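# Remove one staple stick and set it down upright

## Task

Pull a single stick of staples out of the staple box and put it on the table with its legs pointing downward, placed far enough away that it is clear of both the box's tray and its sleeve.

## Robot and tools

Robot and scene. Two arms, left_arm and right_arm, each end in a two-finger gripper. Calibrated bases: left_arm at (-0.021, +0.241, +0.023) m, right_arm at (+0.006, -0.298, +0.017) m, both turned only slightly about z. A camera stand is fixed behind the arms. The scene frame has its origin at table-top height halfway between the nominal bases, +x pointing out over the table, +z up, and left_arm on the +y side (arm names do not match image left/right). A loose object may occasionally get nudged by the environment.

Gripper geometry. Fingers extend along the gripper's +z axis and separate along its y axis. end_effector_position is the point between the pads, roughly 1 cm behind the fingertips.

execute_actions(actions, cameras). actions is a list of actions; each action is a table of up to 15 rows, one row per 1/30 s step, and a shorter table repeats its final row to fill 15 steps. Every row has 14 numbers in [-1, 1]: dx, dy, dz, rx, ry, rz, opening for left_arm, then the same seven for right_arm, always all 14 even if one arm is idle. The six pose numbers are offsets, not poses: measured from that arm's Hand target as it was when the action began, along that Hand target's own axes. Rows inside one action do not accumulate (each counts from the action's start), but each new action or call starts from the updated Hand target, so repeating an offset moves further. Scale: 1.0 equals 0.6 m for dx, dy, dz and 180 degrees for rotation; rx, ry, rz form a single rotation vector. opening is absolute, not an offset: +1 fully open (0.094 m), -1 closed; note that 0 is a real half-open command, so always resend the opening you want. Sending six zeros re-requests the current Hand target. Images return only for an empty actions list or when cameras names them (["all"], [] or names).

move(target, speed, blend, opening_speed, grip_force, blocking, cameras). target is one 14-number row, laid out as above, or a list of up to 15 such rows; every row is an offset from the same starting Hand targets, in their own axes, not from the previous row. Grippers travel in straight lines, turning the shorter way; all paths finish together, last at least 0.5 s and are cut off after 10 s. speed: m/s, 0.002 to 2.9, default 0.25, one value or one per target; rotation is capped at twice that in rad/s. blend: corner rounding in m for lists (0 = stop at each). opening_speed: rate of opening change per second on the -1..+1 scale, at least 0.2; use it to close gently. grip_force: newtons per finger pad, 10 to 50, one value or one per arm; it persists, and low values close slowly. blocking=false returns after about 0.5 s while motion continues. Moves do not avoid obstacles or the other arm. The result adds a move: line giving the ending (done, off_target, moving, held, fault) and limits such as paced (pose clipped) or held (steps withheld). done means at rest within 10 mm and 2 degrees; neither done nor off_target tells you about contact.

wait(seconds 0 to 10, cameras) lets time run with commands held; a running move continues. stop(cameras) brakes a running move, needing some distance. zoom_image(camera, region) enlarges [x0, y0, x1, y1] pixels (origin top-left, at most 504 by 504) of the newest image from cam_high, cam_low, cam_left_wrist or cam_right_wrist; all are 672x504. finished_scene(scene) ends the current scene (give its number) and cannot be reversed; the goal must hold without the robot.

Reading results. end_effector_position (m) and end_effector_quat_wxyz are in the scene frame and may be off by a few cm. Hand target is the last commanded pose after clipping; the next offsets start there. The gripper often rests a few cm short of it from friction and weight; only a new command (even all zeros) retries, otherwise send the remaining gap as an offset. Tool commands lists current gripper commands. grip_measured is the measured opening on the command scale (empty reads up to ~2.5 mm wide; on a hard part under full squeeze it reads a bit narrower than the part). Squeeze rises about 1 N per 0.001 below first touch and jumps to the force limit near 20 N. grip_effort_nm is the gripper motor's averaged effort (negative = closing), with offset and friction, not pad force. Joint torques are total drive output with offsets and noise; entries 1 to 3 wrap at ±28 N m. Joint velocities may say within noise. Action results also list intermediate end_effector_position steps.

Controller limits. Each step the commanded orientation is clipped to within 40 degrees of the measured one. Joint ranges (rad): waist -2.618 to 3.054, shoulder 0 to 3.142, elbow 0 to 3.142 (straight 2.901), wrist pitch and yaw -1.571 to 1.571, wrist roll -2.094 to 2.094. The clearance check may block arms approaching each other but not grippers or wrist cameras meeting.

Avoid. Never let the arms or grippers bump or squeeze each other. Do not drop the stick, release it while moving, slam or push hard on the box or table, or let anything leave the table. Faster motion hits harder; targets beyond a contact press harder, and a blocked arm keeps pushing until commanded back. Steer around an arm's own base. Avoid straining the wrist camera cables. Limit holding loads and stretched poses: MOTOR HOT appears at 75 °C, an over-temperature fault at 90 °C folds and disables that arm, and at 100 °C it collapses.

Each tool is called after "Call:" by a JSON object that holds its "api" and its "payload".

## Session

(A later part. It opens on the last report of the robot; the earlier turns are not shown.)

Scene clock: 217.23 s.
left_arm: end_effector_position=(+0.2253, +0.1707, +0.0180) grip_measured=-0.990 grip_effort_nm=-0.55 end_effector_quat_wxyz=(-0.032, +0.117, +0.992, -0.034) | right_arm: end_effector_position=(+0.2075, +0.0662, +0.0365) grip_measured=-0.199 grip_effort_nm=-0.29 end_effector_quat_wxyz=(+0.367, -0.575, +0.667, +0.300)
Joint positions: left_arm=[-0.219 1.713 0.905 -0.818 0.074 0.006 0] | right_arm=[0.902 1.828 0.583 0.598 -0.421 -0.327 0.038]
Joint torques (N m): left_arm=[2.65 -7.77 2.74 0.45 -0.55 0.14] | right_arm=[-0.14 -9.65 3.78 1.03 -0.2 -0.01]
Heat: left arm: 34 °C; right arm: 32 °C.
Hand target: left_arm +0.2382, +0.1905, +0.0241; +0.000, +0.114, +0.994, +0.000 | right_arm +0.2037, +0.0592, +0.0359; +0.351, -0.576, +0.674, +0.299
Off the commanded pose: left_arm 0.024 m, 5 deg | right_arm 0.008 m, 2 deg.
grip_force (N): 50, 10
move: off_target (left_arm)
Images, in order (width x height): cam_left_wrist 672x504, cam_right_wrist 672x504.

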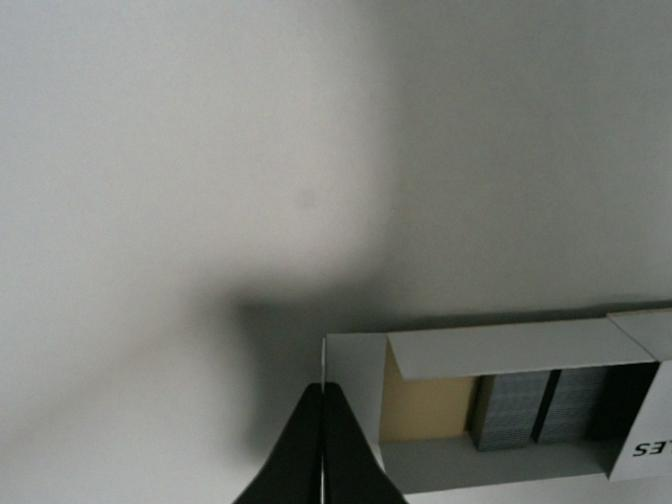

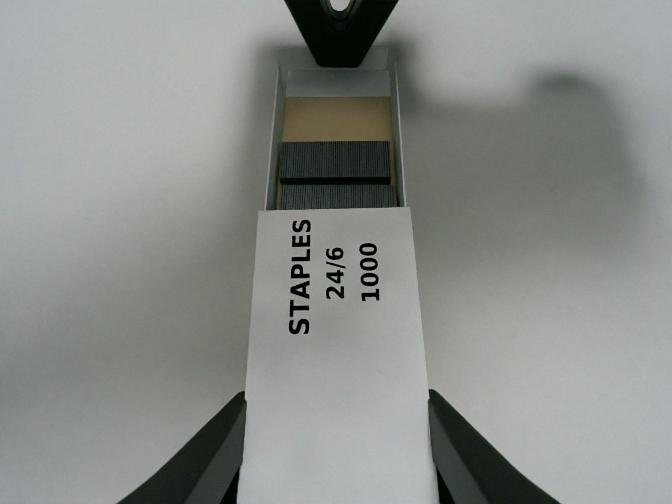

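Call:
{"api": "move", "payload": {"target": [[0.01,-0.02,0,0,0,0,-1,0,0,0,0,0,0,-0.22],[0.01,-0.02,0,0,0,0,-0.7,0,0,0,0,0,0,-0.22],[0.01,-0.02,-0.1,0,0,0,-0.7,0,0,0,0,0,0,-0.22]], "cameras": ["cam_left_wrist","cam_right_wrist","cam_low"], "speed": 0.08}}

Call:
{"api": "zoom_image", "payload": {"camera": "cam_right_wrist", "region": [240, 60, 440, 230]}}

Scene clock: 230.20 s.
left_arm: end_effector_position=(+0.2190, +0.1794, +0.0681) grip_measured=-0.702 grip_effort_nm=0.11 end_effector_quat_wxyz=(-0.027, +0.116, +0.993, -0.004) | right_arm: end_effector_position=(+0.2070, +0.0647, +0.0345) grip_measured=-0.199 grip_effort_nm=-0.29 end_effector_quat_wxyz=(+0.364, -0.578, +0.667, +0.297)
Joint positions: left_arm=[-0.233 1.589 0.994 -1.028 0.016 -0.011 0.014] | right_arm=[0.901 1.828 0.583 0.587 -0.421 -0.336 0.038]
Joint torques (N m): left_arm=[-0.29 -6.93 6.22 0.09 -0.07 -0.08] | right_arm=[-0.16 -9.65 3.81 1.11 -0.21 -0.01]
Heat: left arm: 35 °C; right arm: 33 °C.
Hand target: left_arm +0.2296, +0.1801, +0.0841; +0.000, +0.114, +0.994, +0.000 | right_arm +0.2037, +0.0592, +0.0359; +0.351, -0.576, +0.674, +0.299
Off the commanded pose: left_arm 0.019 m, 3 deg | right_arm 0.007 m, 2 deg.
grip_force (N): 50, 10
move: off_target (left_arm); target 2's new opening was sent with left_arm's hand 0.015 m and 5 deg from that target
Images, in order (width x height): cam_low 672x504, cam_left_wrist 672x504, cam_right_wrist 672x504.

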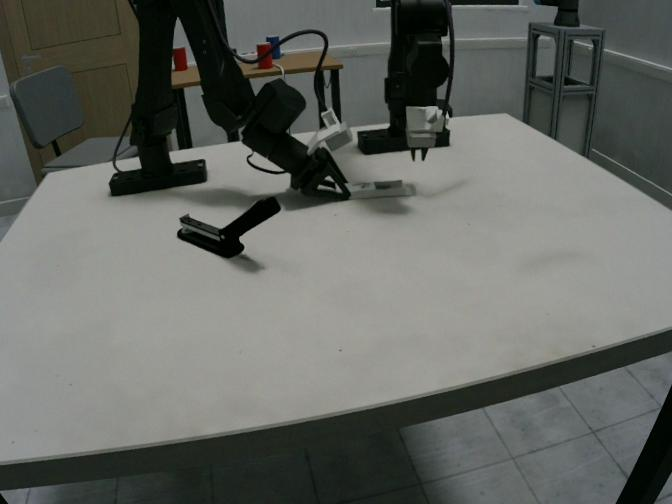

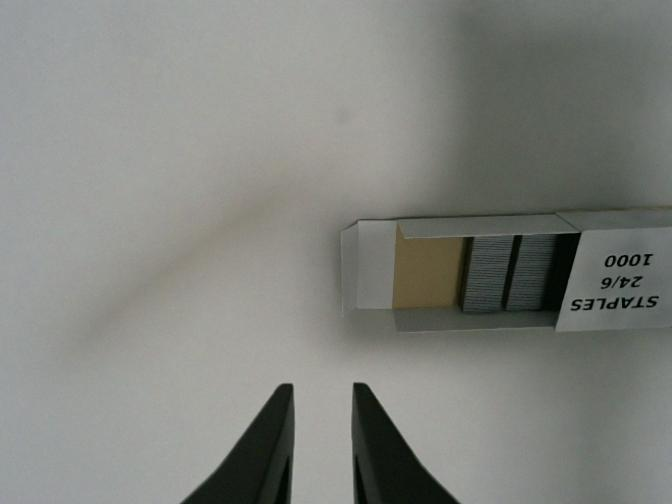

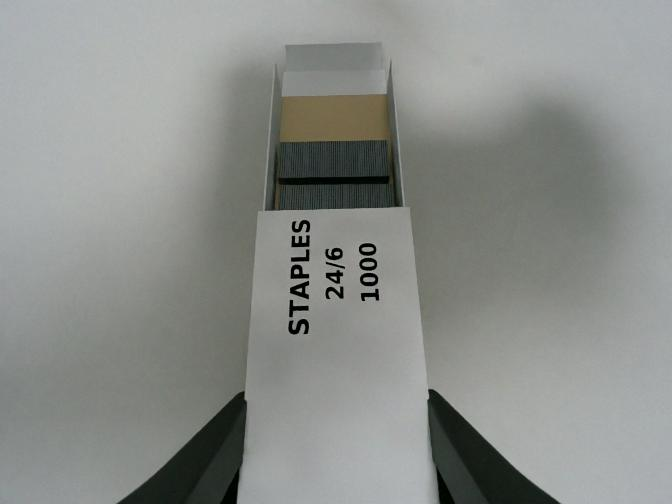

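Scaled by 2.520 from the camera's 672x504 image, which has a finer 960x720 frame.

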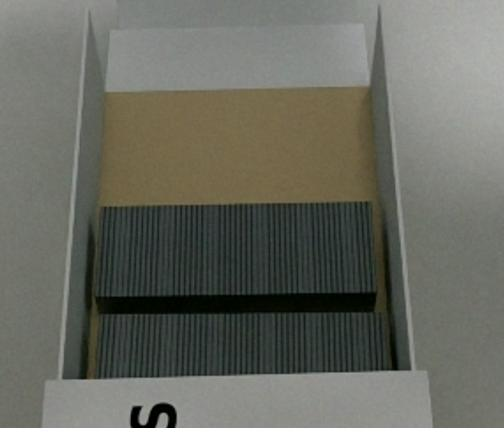

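Call:
{"api": "move", "payload": {"target": [-0.003,-0.097,0,0,0,0,-0.68,0,0,0,0,0,0,-0.22], "cameras": ["cam_left_wrist","cam_right_wrist","cam_low"], "speed": 0.1}}

Scene clock: 249.53 s.
left_arm: end_effector_position=(+0.2096, +0.1240, +0.0755) grip_measured=-0.682 grip_effort_nm=0.11 end_effector_quat_wxyz=(-0.012, +0.124, +0.992, -0.003) | right_arm: end_effector_position=(+0.2070, +0.0647, +0.0345) grip_measured=-0.199 grip_effort_nm=-0.28 end_effector_quat_wxyz=(+0.364, -0.578, +0.667, +0.297)
Joint positions: left_arm=[-0.452 1.589 1.026 -1.028 0.014 -0.215 0.015] | right_arm=[0.901 1.828 0.583 0.587 -0.421 -0.336 0.038]
Joint torques (N m): left_arm=[-0.39 -4.16 6.61 0.13 -0.08 -0.15] | right_arm=[-0.17 -9.63 3.81 1.11 -0.21 -0.01]
Heat: left arm: 37 °C; right arm: 33 °C.
Hand target: left_arm +0.2183, +0.1230, +0.0840; +0.000, +0.114, +0.994, +0.000 | right_arm +0.2037, +0.0592, +0.0359; +0.351, -0.576, +0.674, +0.299
Off the commanded pose: left_arm 0.012 m, 2 deg | right_arm 0.007 m, 2 deg.
grip_force (N): 50, 10
move: off_target (left_arm)
Images, in order (width x height): cam_low 672x504, cam_left_wrist 672x504, cam_right_wrist 672x504.

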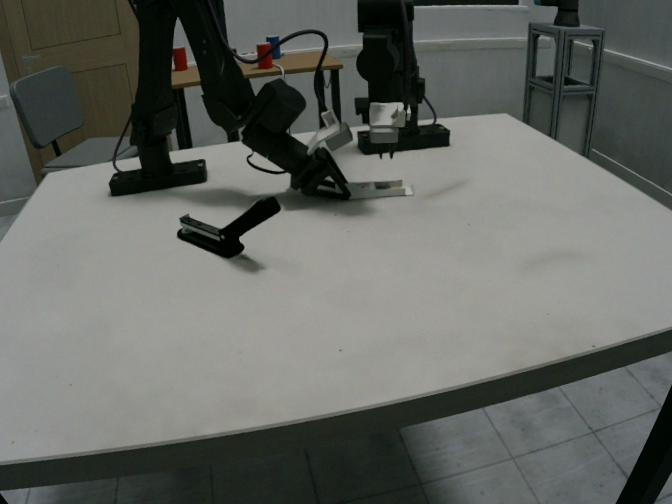

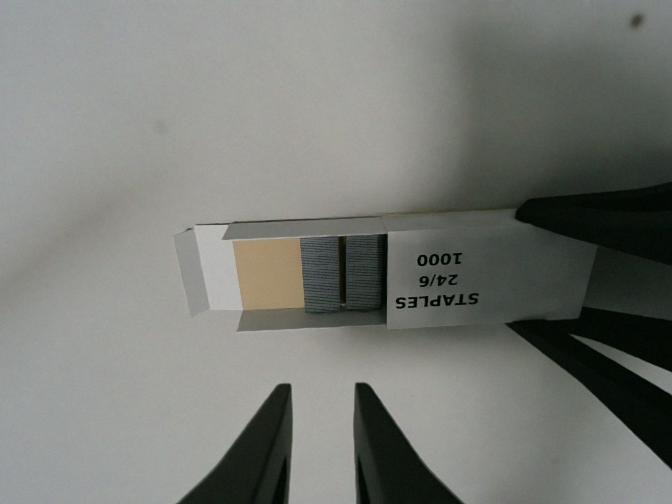

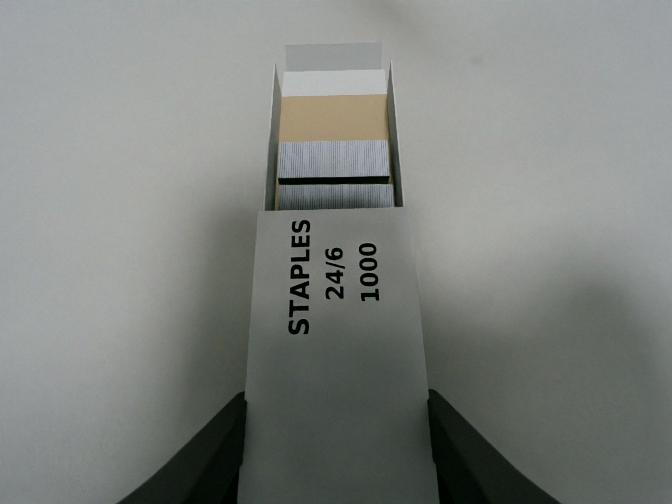

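Call:
{"api": "zoom_image", "payload": {"camera": "cam_left_wrist", "region": [222, 220, 402, 490]}}

Scaled by 1.867 from the camera's 672x504 image, which has a finer 960x720 frame.

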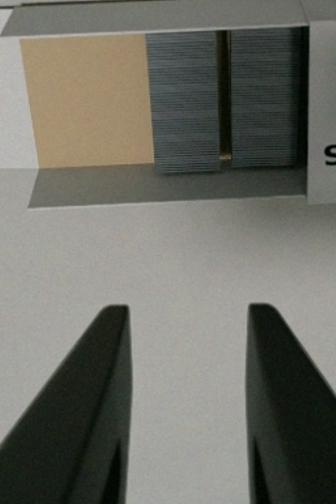

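Call:
{"api": "move", "payload": {"target": [-0.012,-0.003,0.057,0,0,0,-0.68,0,0,0,0,0,0,-0.22], "cameras": ["cam_left_wrist","cam_right_wrist","cam_low"], "speed": 0.08}}

Call:
{"api": "zoom_image", "payload": {"camera": "cam_left_wrist", "region": [222, 240, 422, 480]}}

Scene clock: 258.17 s.
left_arm: end_effector_position=(+0.2176, +0.1200, +0.0507) grip_measured=-0.682 grip_effort_nm=0.10 end_effector_quat_wxyz=(-0.015, +0.123, +0.992, -0.002) | right_arm: end_effector_position=(+0.2070, +0.0647, +0.0345) grip_measured=-0.199 grip_effort_nm=-0.29 end_effector_quat_wxyz=(+0.364, -0.578, +0.667, +0.297)
Joint positions: left_arm=[-0.452 1.665 1.001 -0.934 0.014 -0.216 0.015] | right_arm=[0.901 1.828 0.583 0.587 -0.421 -0.336 0.038]
Joint torques (N m): left_arm=[-0.38 -4.66 3.36 0.6 -0.05 -0.14] | right_arm=[-0.16 -9.63 3.81 1.12 -0.21 -0.01]
Heat: left arm: 36 °C; right arm: 34 °C.
Hand target: left_arm +0.2249, +0.1196, +0.0498; +0.000, +0.114, +0.994, +0.000 | right_arm +0.2037, +0.0592, +0.0359; +0.351, -0.576, +0.674, +0.299
Off the commanded pose: left_arm 0.007 m, 2 deg | right_arm 0.007 m, 2 deg.
grip_force (N): 50, 10
move: done
Images, in order (width x height): cam_low 672x504, cam_left_wrist 672x504, cam_right_wrist 672x504.

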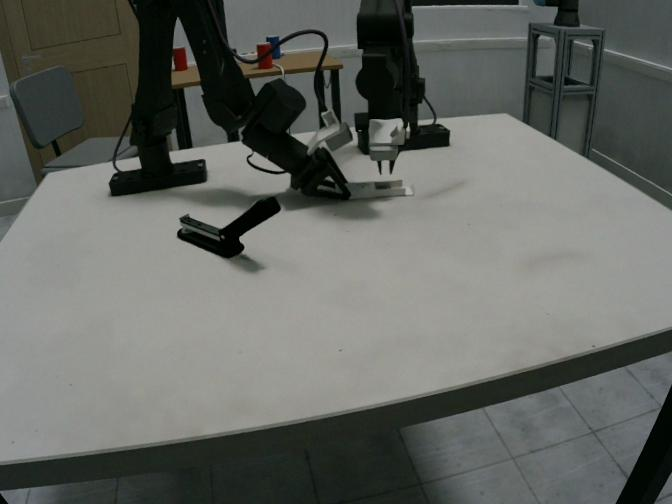

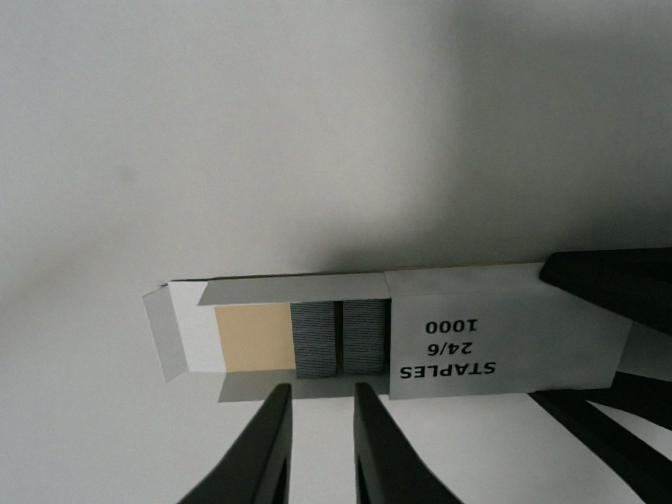

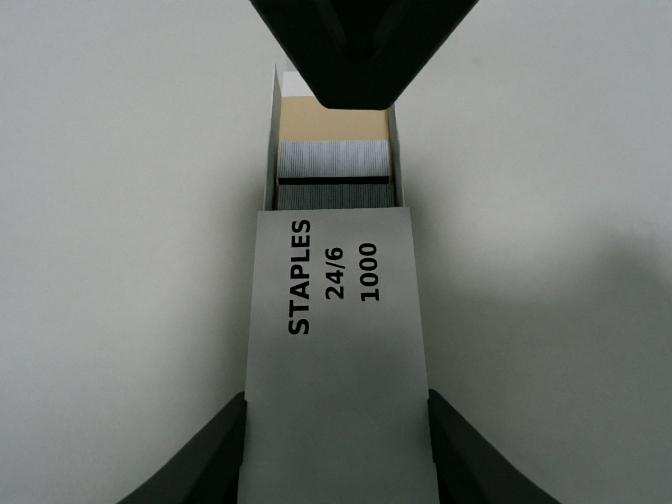

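Scaled by 2.100 from the camera's 672x504 image, which has a finer 960x720 frame.

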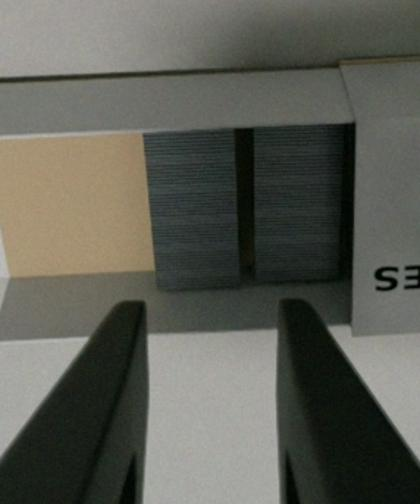

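Call:
{"api": "move", "payload": {"target": [[0.012,0.0075,0.01,0,0,0,-0.64,0,0,0,0,0,0,-0.22],[0.012,0.0075,0.035,0,0,0,-0.64,0,0,0,0,0,0,-0.22]], "cameras": ["cam_left_wrist","cam_right_wrist","cam_low"], "speed": 0.06}}

Call:
{"api": "zoom_image", "payload": {"camera": "cam_left_wrist", "region": [222, 280, 422, 500]}}

Call:
{"api": "zoom_image", "payload": {"camera": "cam_right_wrist", "region": [220, 40, 460, 230]}}

Scene clock: 271.03 s.
left_arm: end_effector_position=(+0.2105, +0.1236, +0.0301) grip_measured=-0.642 grip_effort_nm=0.11 end_effector_quat_wxyz=(-0.015, +0.123, +0.992, -0.002) | right_arm: end_effector_position=(+0.2070, +0.0647, +0.0345) grip_measured=-0.199 grip_effort_nm=-0.29 end_effector_quat_wxyz=(+0.364, -0.578, +0.667, +0.297)
Joint positions: left_arm=[-0.452 1.673 0.918 -0.842 0.014 -0.216 0.017] | right_arm=[0.901 1.828 0.583 0.587 -0.421 -0.336 0.038]
Joint torques (N m): left_arm=[0.68 -4.44 3.23 0.62 -0.11 -0.05] | right_arm=[-0.14 -9.63 3.79 1.12 -0.21 -0.02]
Heat: left arm: 35 °C; right arm: 34 °C.
Hand target: left_arm +0.2189, +0.1257, +0.0288; +0.000, +0.114, +0.994, +0.000 | right_arm +0.2037, +0.0592, +0.0359; +0.351, -0.576, +0.674, +0.299
Off the commanded pose: left_arm 0.009 m, 2 deg | right_arm 0.007 m, 2 deg.
grip_force (N): 50, 10
move: done
Images, in order (width x height): cam_low 672x504, cam_left_wrist 672x504, cam_right_wrist 672x504.

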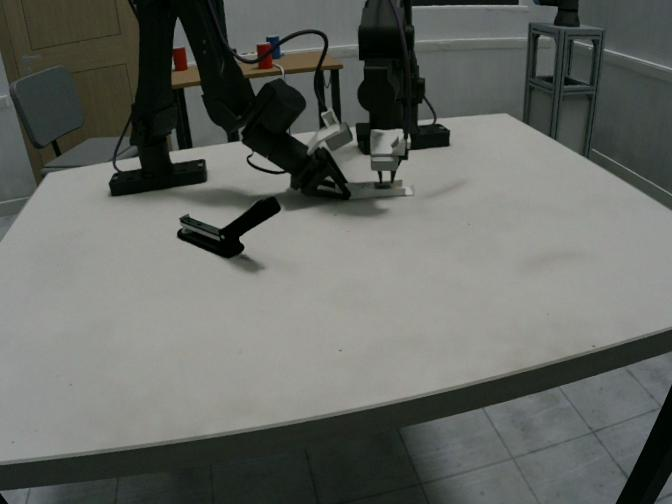

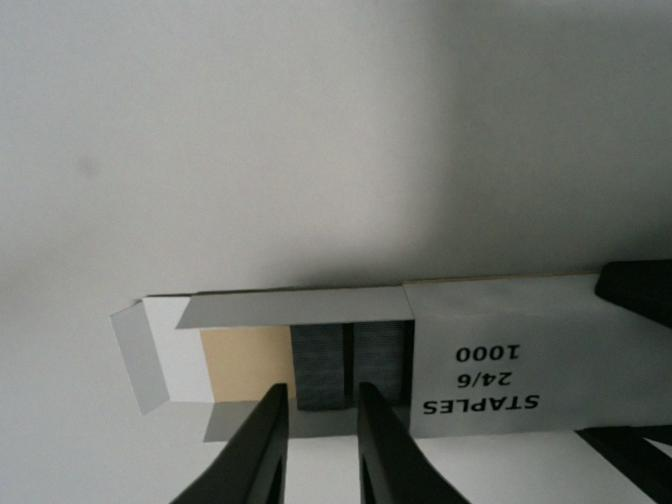

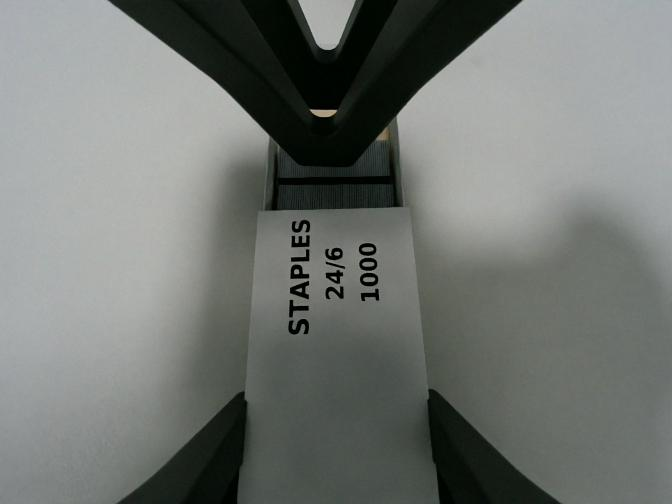

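Scaled by 2.291 from the camera's 672x504 image, which has a finer 960x720 frame.

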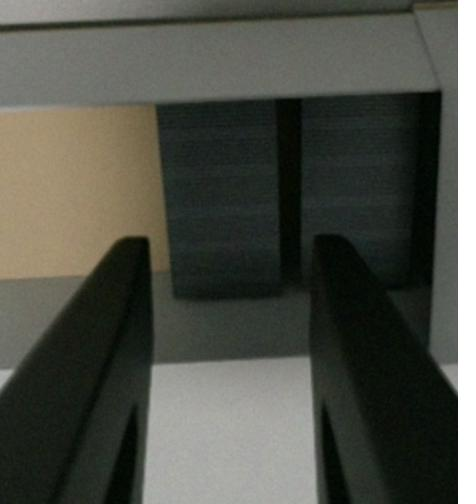

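Scaled by 2.100 from the camera's 672x504 image, which has a finer 960x720 frame.

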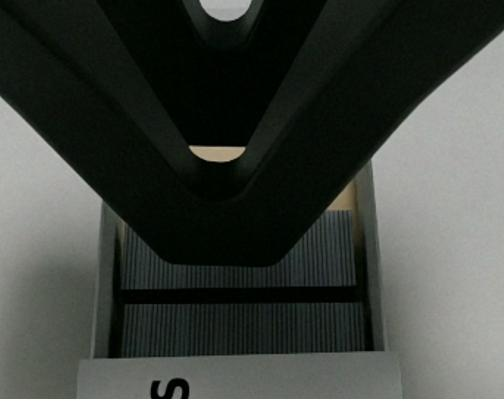

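Call:
{"api": "move", "payload": {"target": [[0.0,0.0045,0.0,0,0,0,-0.64,0,0,0,0,0,0,-0.22],[0.0,0.0045,0.018,0,0,0,-0.64,0,0,0,0,0,0,-0.22]], "cameras": ["cam_left_wrist","cam_right_wrist","cam_low"], "speed": 0.04}}

Call:
{"api": "zoom_image", "payload": {"camera": "cam_left_wrist", "region": [222, 280, 422, 500]}}

Call:
{"api": "zoom_image", "payload": {"camera": "cam_right_wrist", "region": [220, 40, 460, 230]}}

Scene clock: 282.40 s.
left_arm: end_effector_position=(+0.2106, +0.1257, +0.0192) grip_measured=-0.642 grip_effort_nm=0.10 end_effector_quat_wxyz=(-0.015, +0.119, +0.993, -0.002) | right_arm: end_effector_position=(+0.2070, +0.0647, +0.0345) grip_measured=-0.199 grip_effort_nm=-0.29 end_effector_quat_wxyz=(+0.364, -0.578, +0.667, +0.297)
Joint positions: left_arm=[-0.445 1.695 0.892 -0.796 0.014 -0.216 0.017] | right_arm=[0.901 1.828 0.583 0.587 -0.421 -0.336 0.038]
Joint torques (N m): left_arm=[0.72 -4.55 3.15 0.59 -0.09 0.03] | right_arm=[-0.16 -9.62 3.79 1.12 -0.21 -0.01]
Heat: left arm: 35 °C; right arm: 34 °C.
Hand target: left_arm +0.2195, +0.1283, +0.0180; +0.000, +0.114, +0.994, +0.000 | right_arm +0.2037, +0.0592, +0.0359; +0.351, -0.576, +0.674, +0.299
Off the commanded pose: left_arm 0.009 m, 2 deg | right_arm 0.007 m, 2 deg.
grip_force (N): 50, 10
move: done
Images, in order (width x height): cam_low 672x504, cam_left_wrist 672x504, cam_right_wrist 672x504.

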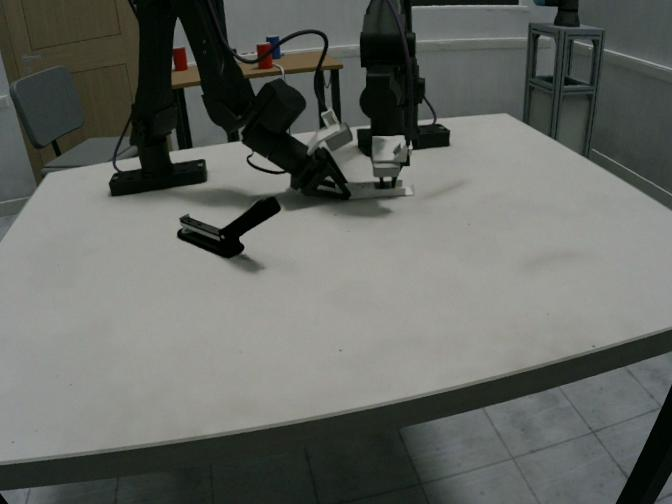

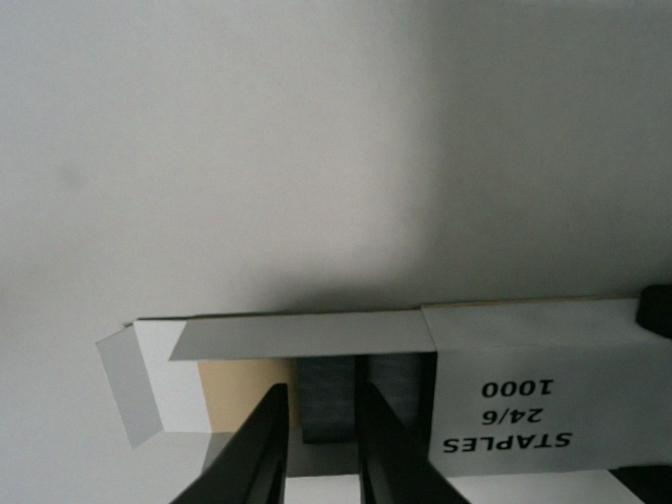

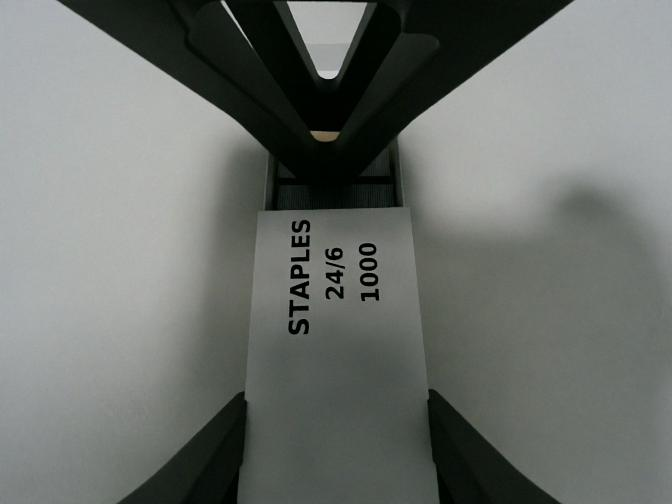

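Scaled by 2.291 from the camera's 672x504 image, which has a finer 960x720 frame.

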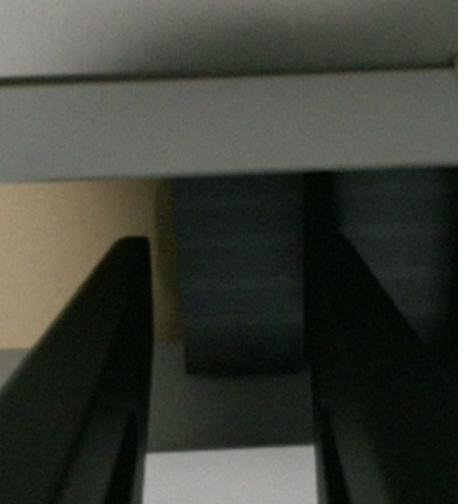

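Scaled by 2.100 from the camera's 672x504 image, which has a finer 960x720 frame.

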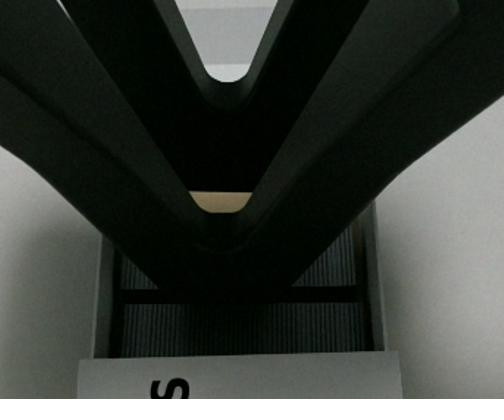

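Call:
{"api": "move", "payload": {"target": [0.0,0.0,0.015,0,0,0,-0.64,0,0,0,0,0,0,-0.22], "cameras": ["cam_left_wrist","cam_right_wrist","cam_low"], "speed": 0.03}}

Call:
{"api": "zoom_image", "payload": {"camera": "cam_left_wrist", "region": [222, 280, 422, 500]}}

Call:
{"api": "zoom_image", "payload": {"camera": "cam_right_wrist", "region": [220, 40, 460, 230]}}

Scene clock: 285.87 s.
left_arm: end_effector_position=(+0.2111, +0.1255, +0.0160) grip_measured=-0.642 grip_effort_nm=0.11 end_effector_quat_wxyz=(-0.014, +0.119, +0.993, -0.003) | right_arm: end_effector_position=(+0.2068, +0.0644, +0.0336) grip_measured=-0.199 grip_effort_nm=-0.29 end_effector_quat_wxyz=(+0.363, -0.578, +0.668, +0.297)
Joint positions: left_arm=[-0.445 1.701 0.885 -0.779 0.014 -0.216 0.017] | right_arm=[0.901 1.829 0.583 0.586 -0.421 -0.336 0.038]
Joint torques (N m): left_arm=[0.92 -3.51 2.25 0.85 -0.05 0.02] | right_arm=[-0.16 -9.62 3.81 1.12 -0.21 -0.01]
Heat: left arm: 34 °C; right arm: 34 °C.
Hand target: left_arm +0.2195, +0.1283, +0.0090; +0.000, +0.114, +0.994, +0.000 | right_arm +0.2037, +0.0592, +0.0359; +0.351, -0.576, +0.674, +0.299
Off the commanded pose: left_arm 0.011 m, 2 deg | right_arm 0.006 m, 2 deg.
grip_force (N): 50, 10
move: off_target (left_arm)
Images, in order (width x height): cam_low 672x504, cam_left_wrist 672x504, cam_right_wrist 672x504.

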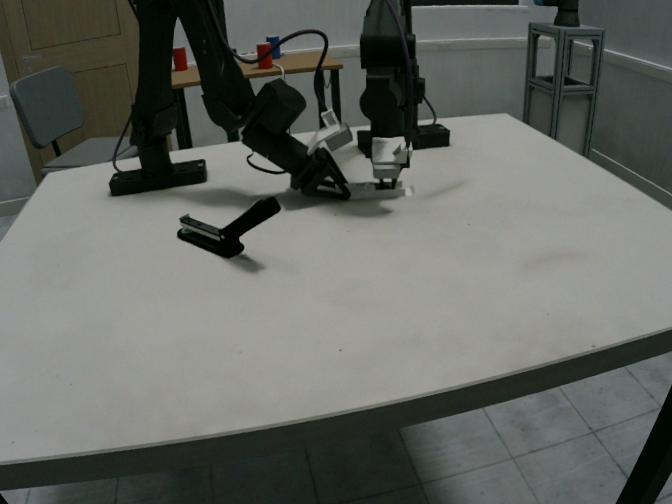

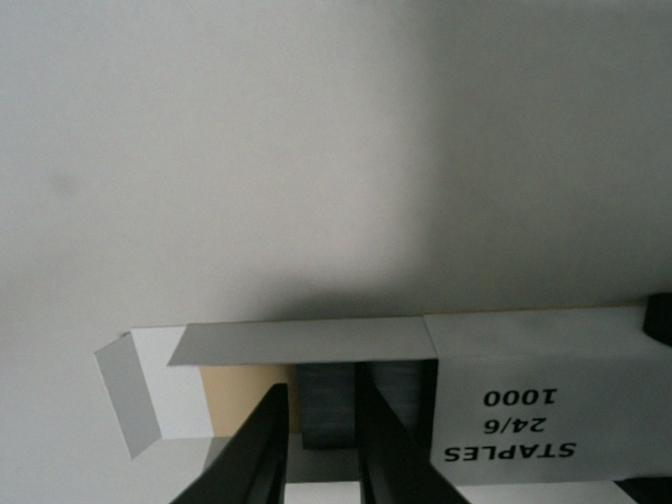

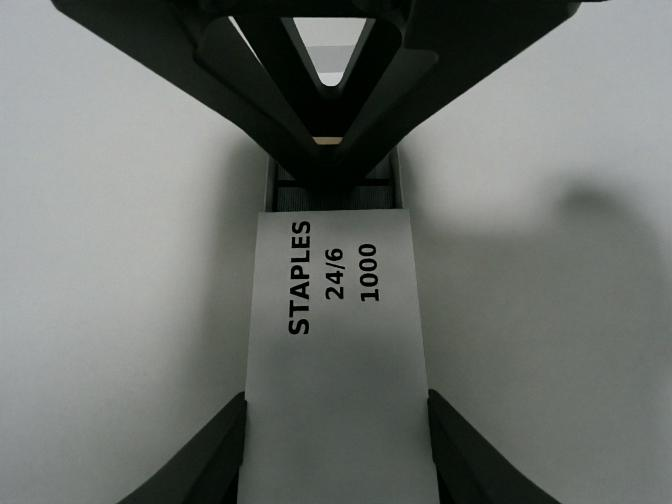

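Scaled by 2.291 from the camera's 672x504 image, which has a finer 960x720 frame.

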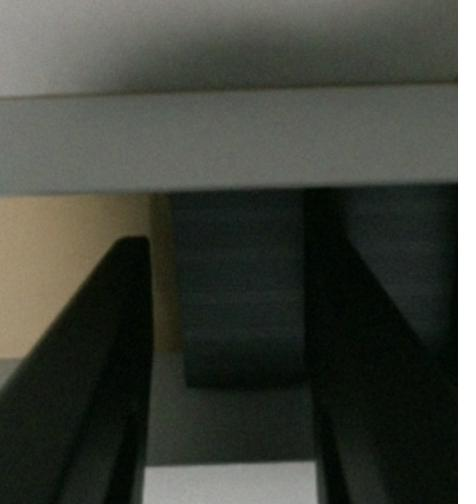

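Scaled by 2.100 from the camera's 672x504 image, which has a finer 960x720 frame.

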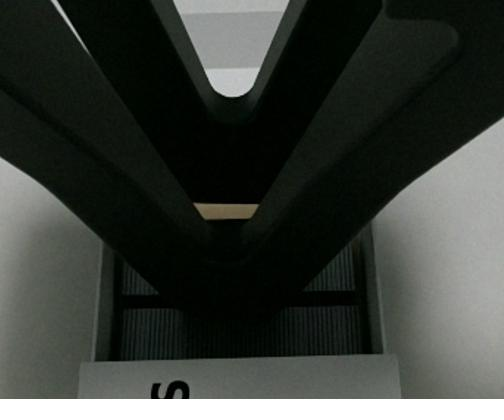

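Call:
{"api": "move", "payload": {"target": [0.0,0.0,-0.009,0,0,0,-0.85,0,0,0,0,0,0,-0.22], "cameras": ["cam_left_wrist","cam_right_wrist","cam_low"], "speed": 0.03, "grip_force": [20,10], "opening_speed": 0.3}}

Call:
{"api": "zoom_image", "payload": {"camera": "cam_left_wrist", "region": [222, 280, 422, 500]}}

Call:
{"api": "zoom_image", "payload": {"camera": "cam_low", "region": [340, 155, 430, 215]}}

Scene clock: 292.77 s.
left_arm: end_effector_position=(+0.2111, +0.1255, +0.0160) grip_measured=-0.777 grip_effort_nm=-0.50 end_effector_quat_wxyz=(-0.014, +0.117, +0.993, -0.003) | right_arm: end_effector_position=(+0.2069, +0.0645, +0.0342) grip_measured=-0.199 grip_effort_nm=-0.29 end_effector_quat_wxyz=(+0.364, -0.578, +0.667, +0.297)
Joint positions: left_arm=[-0.445 1.701 0.885 -0.779 0.014 -0.221 0.01] | right_arm=[0.901 1.828 0.583 0.586 -0.421 -0.336 0.038]
Joint torques (N m): left_arm=[0.77 -4.49 3.02 0.6 -0.05 0.04] | right_arm=[-0.16 -9.62 3.81 1.13 -0.21 -0.01]
Heat: left arm: 34 °C; right arm: 34 °C.
Hand target: left_arm +0.2195, +0.1283, +0.0144; +0.000, +0.114, +0.994, +0.000 | right_arm +0.2037, +0.0592, +0.0359; +0.351, -0.576, +0.674, +0.299
Off the commanded pose: left_arm 0.009 m, 2 deg | right_arm 0.006 m, 2 deg.
grip_force (N): 20, 10
move: done
Images, in order (width x height): cam_low 672x504, cam_left_wrist 672x504, cam_right_wrist 672x504.

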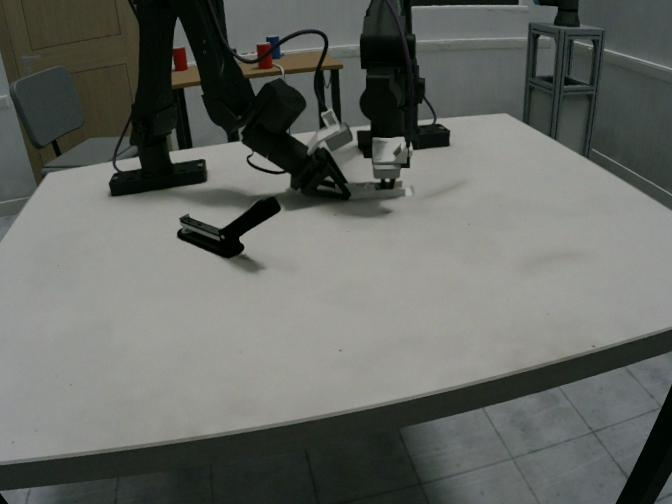

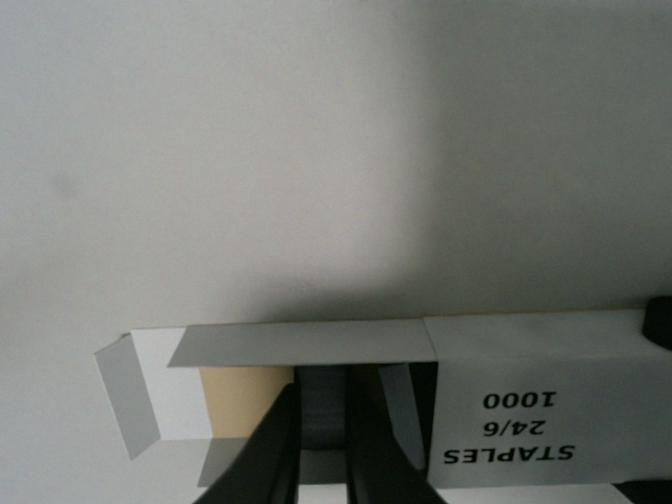

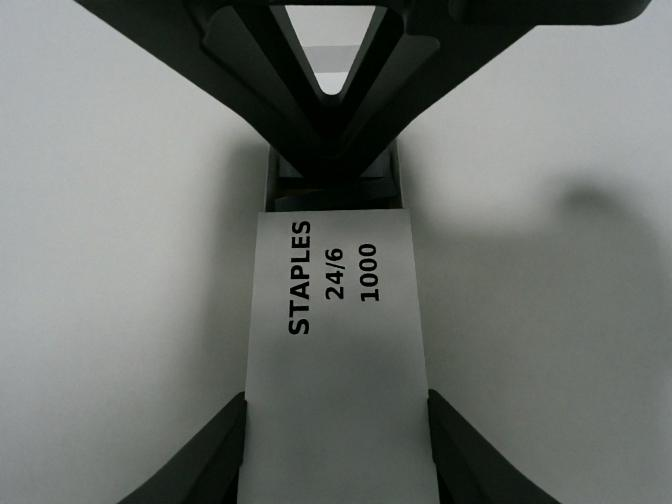

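Scaled by 2.291 from the camera's 672x504 image, which has a finer 960x720 frame.

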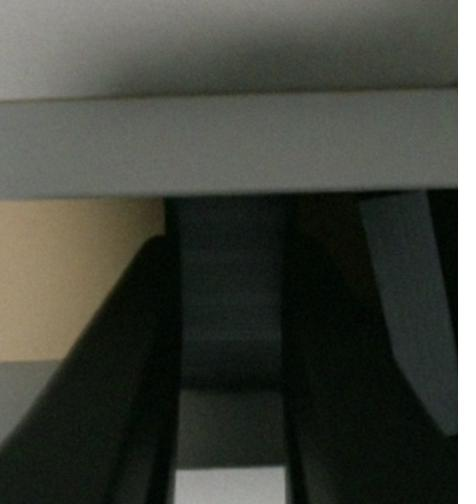

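Scaled by 5.600 from the camera's 672x504 image, which has a finer 960x720 frame.

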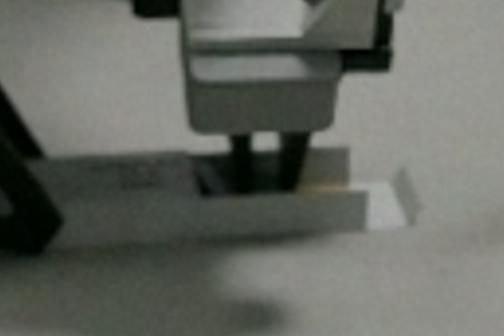

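Call:
{"api": "move", "payload": {"target": [0.0,0.0,-0.12,0,0,0,-0.85,0,0,0,0,0,0,-0.22], "cameras": ["cam_left_wrist","cam_right_wrist","cam_low"], "speed": 0.05}}

Call:
{"api": "zoom_image", "payload": {"camera": "cam_left_wrist", "region": [202, 240, 442, 500]}}

Call:
{"api": "zoom_image", "payload": {"camera": "cam_right_wrist", "region": [200, 0, 460, 230]}}

Scene clock: 299.07 s.
left_arm: end_effector_position=(+0.2076, +0.1275, +0.0694) grip_measured=-0.778 grip_effort_nm=-0.50 end_effector_quat_wxyz=(-0.028, +0.115, +0.993, +0.003) | right_arm: end_effector_position=(+0.2063, +0.0648, +0.0342) grip_measured=-0.199 grip_effort_nm=-0.29 end_effector_quat_wxyz=(+0.363, -0.579, +0.667, +0.297)
Joint positions: left_arm=[-0.445 1.618 1.029 -1.037 0.013 -0.225 0.01] | right_arm=[0.902 1.828 0.583 0.586 -0.421 -0.336 0.038]
Joint torques (N m): left_arm=[0.73 -7.45 6.28 0.09 -0.08 0.02] | right_arm=[-0.16 -9.62 3.81 1.13 -0.21 -0.01]
Heat: left arm: 34 °C; right arm: 34 °C.
Hand target: left_arm +0.2195, +0.1282, +0.0864; +0.000, +0.114, +0.994, +0.000 | right_arm +0.2037, +0.0592, +0.0359; +0.351, -0.576, +0.674, +0.299
Off the commanded pose: left_arm 0.021 m, 3 deg | right_arm 0.006 m, 2 deg.
grip_force (N): 20, 10
move: off_target (left_arm)
Images, in order (width x height): cam_low 672x504, cam_left_wrist 672x504, cam_right_wrist 672x504.

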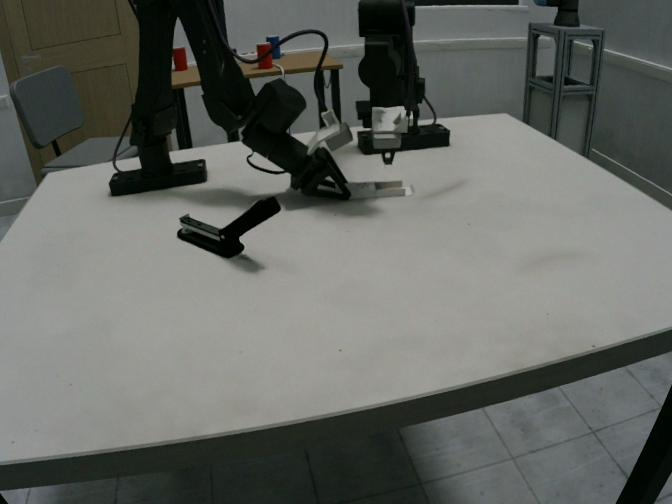

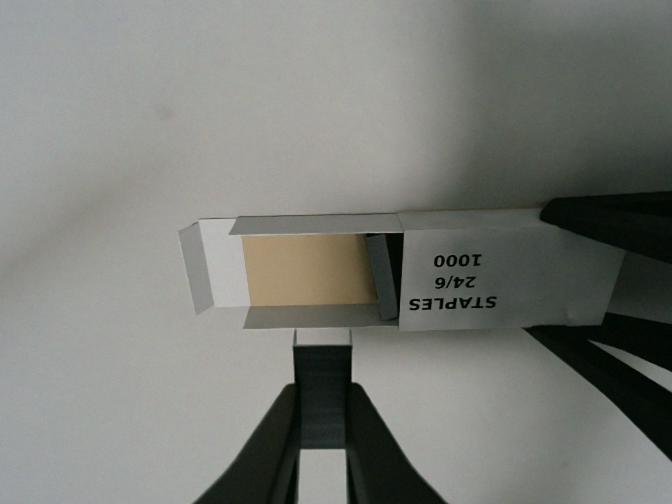

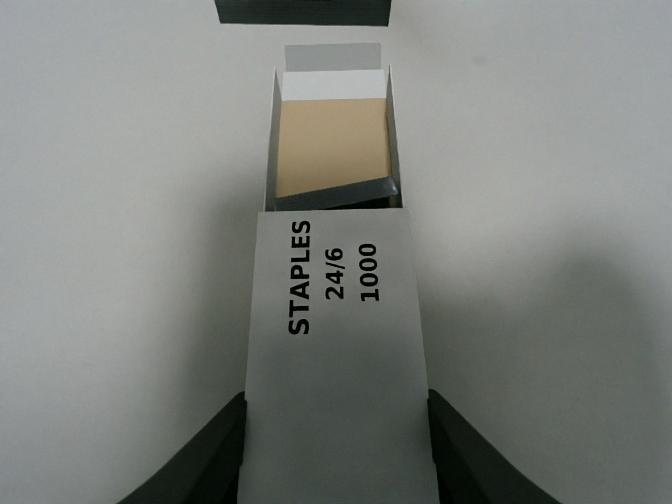

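Scaled by 1.938 from the camera's 672x504 image, which has a finer 960x720 frame.

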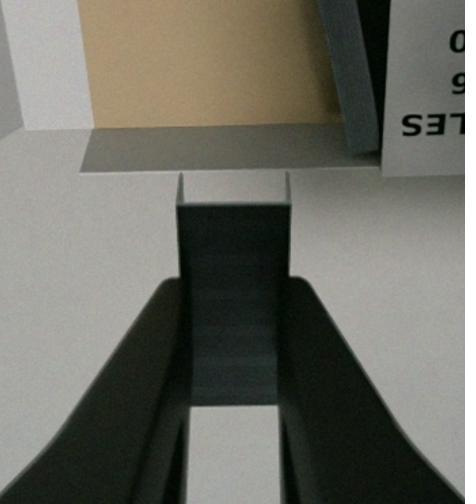

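Scaled by 1.938 from the camera's 672x504 image, which has a finer 960x720 frame.

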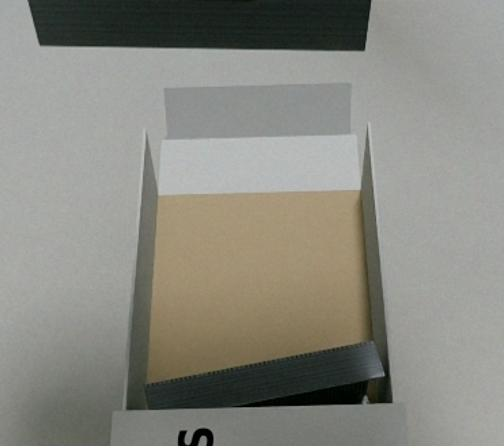

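Call:
{"api": "move", "payload": {"target": [[-0.165,0.175,0,0,0,0,-0.85,0,0,0,0,0,0,-0.22],[-0.165,0.175,0.07,0,0,0,-0.85,0,0,0,0,0,0,-0.22]], "cameras": ["cam_left_wrist","cam_high","cam_low"], "speed": 0.12}}

Call:
{"api": "zoom_image", "payload": {"camera": "cam_low", "region": [350, 135, 490, 245]}}

Scene clock: 306.70 s.
left_arm: end_effector_position=(+0.3321, +0.2096, +0.0444) grip_measured=-0.778 grip_effort_nm=-0.50 end_effector_quat_wxyz=(-0.015, +0.102, +0.995, -0.001) | right_arm: end_effector_position=(+0.2063, +0.0648, +0.0342) grip_measured=-0.199 grip_effort_nm=-0.28 end_effector_quat_wxyz=(+0.363, -0.579, +0.667, +0.297)
Joint positions: left_arm=[-0.08 1.986 1.386 -1.002 0.002 0.114 0.01] | right_arm=[0.902 1.828 0.583 0.586 -0.421 -0.336 0.038]
Joint torques (N m): left_arm=[0.23 -7.53 3.71 0.59 -0.09 0.12] | right_arm=[-0.16 -9.62 3.82 1.13 -0.21 -0.01]
Heat: left arm: 35 °C; right arm: 34 °C.
Hand target: left_arm +0.3396, +0.2082, +0.0445; +0.000, +0.114, +0.994, +0.000 | right_arm +0.2037, +0.0592, +0.0359; +0.351, -0.576, +0.674, +0.299
Off the commanded pose: left_arm 0.008 m, 2 deg | right_arm 0.006 m, 2 deg.
grip_force (N): 20, 10
move: done
Images, in order (width x height): cam_high 672x504, cam_low 672x504, cam_left_wrist 672x504.

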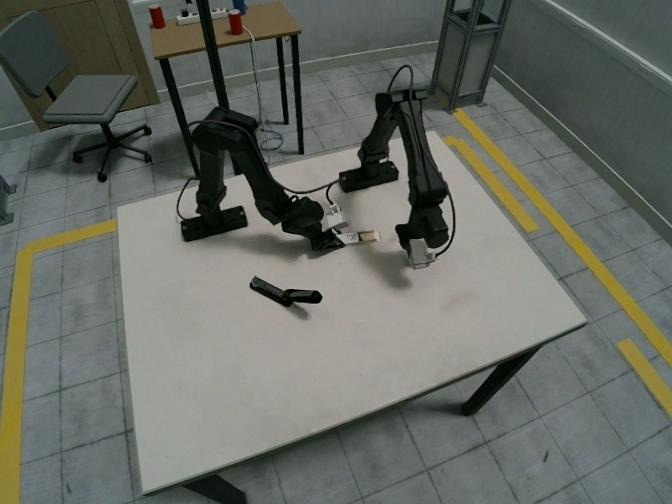

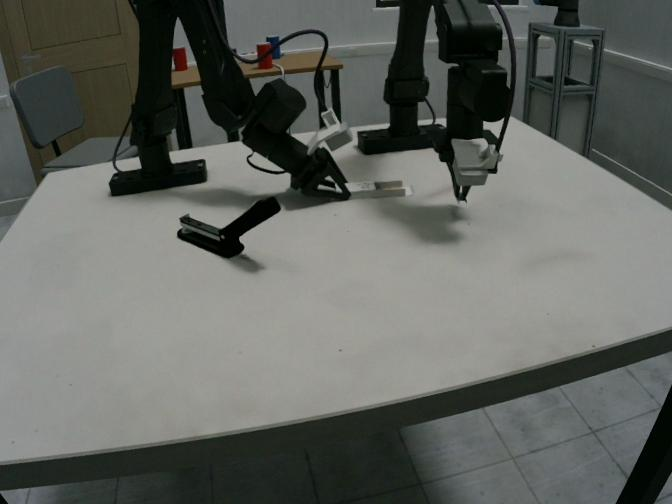

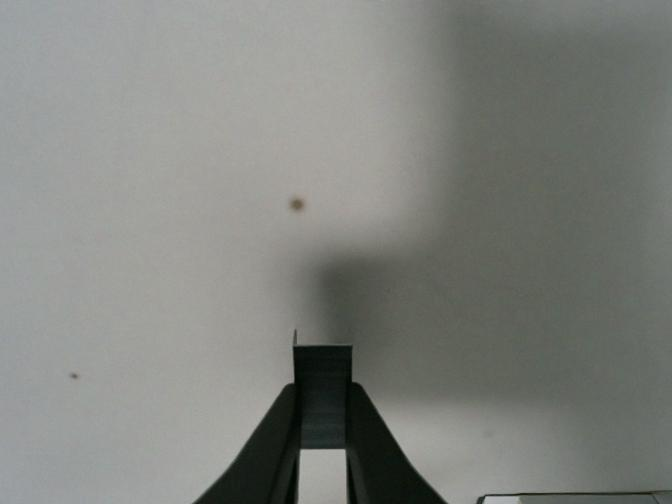

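Scaled by 3.600 from the camera's 672x504 image, which has a finer 960x720 frame.

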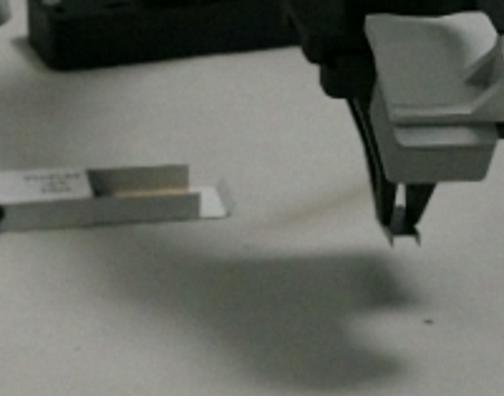

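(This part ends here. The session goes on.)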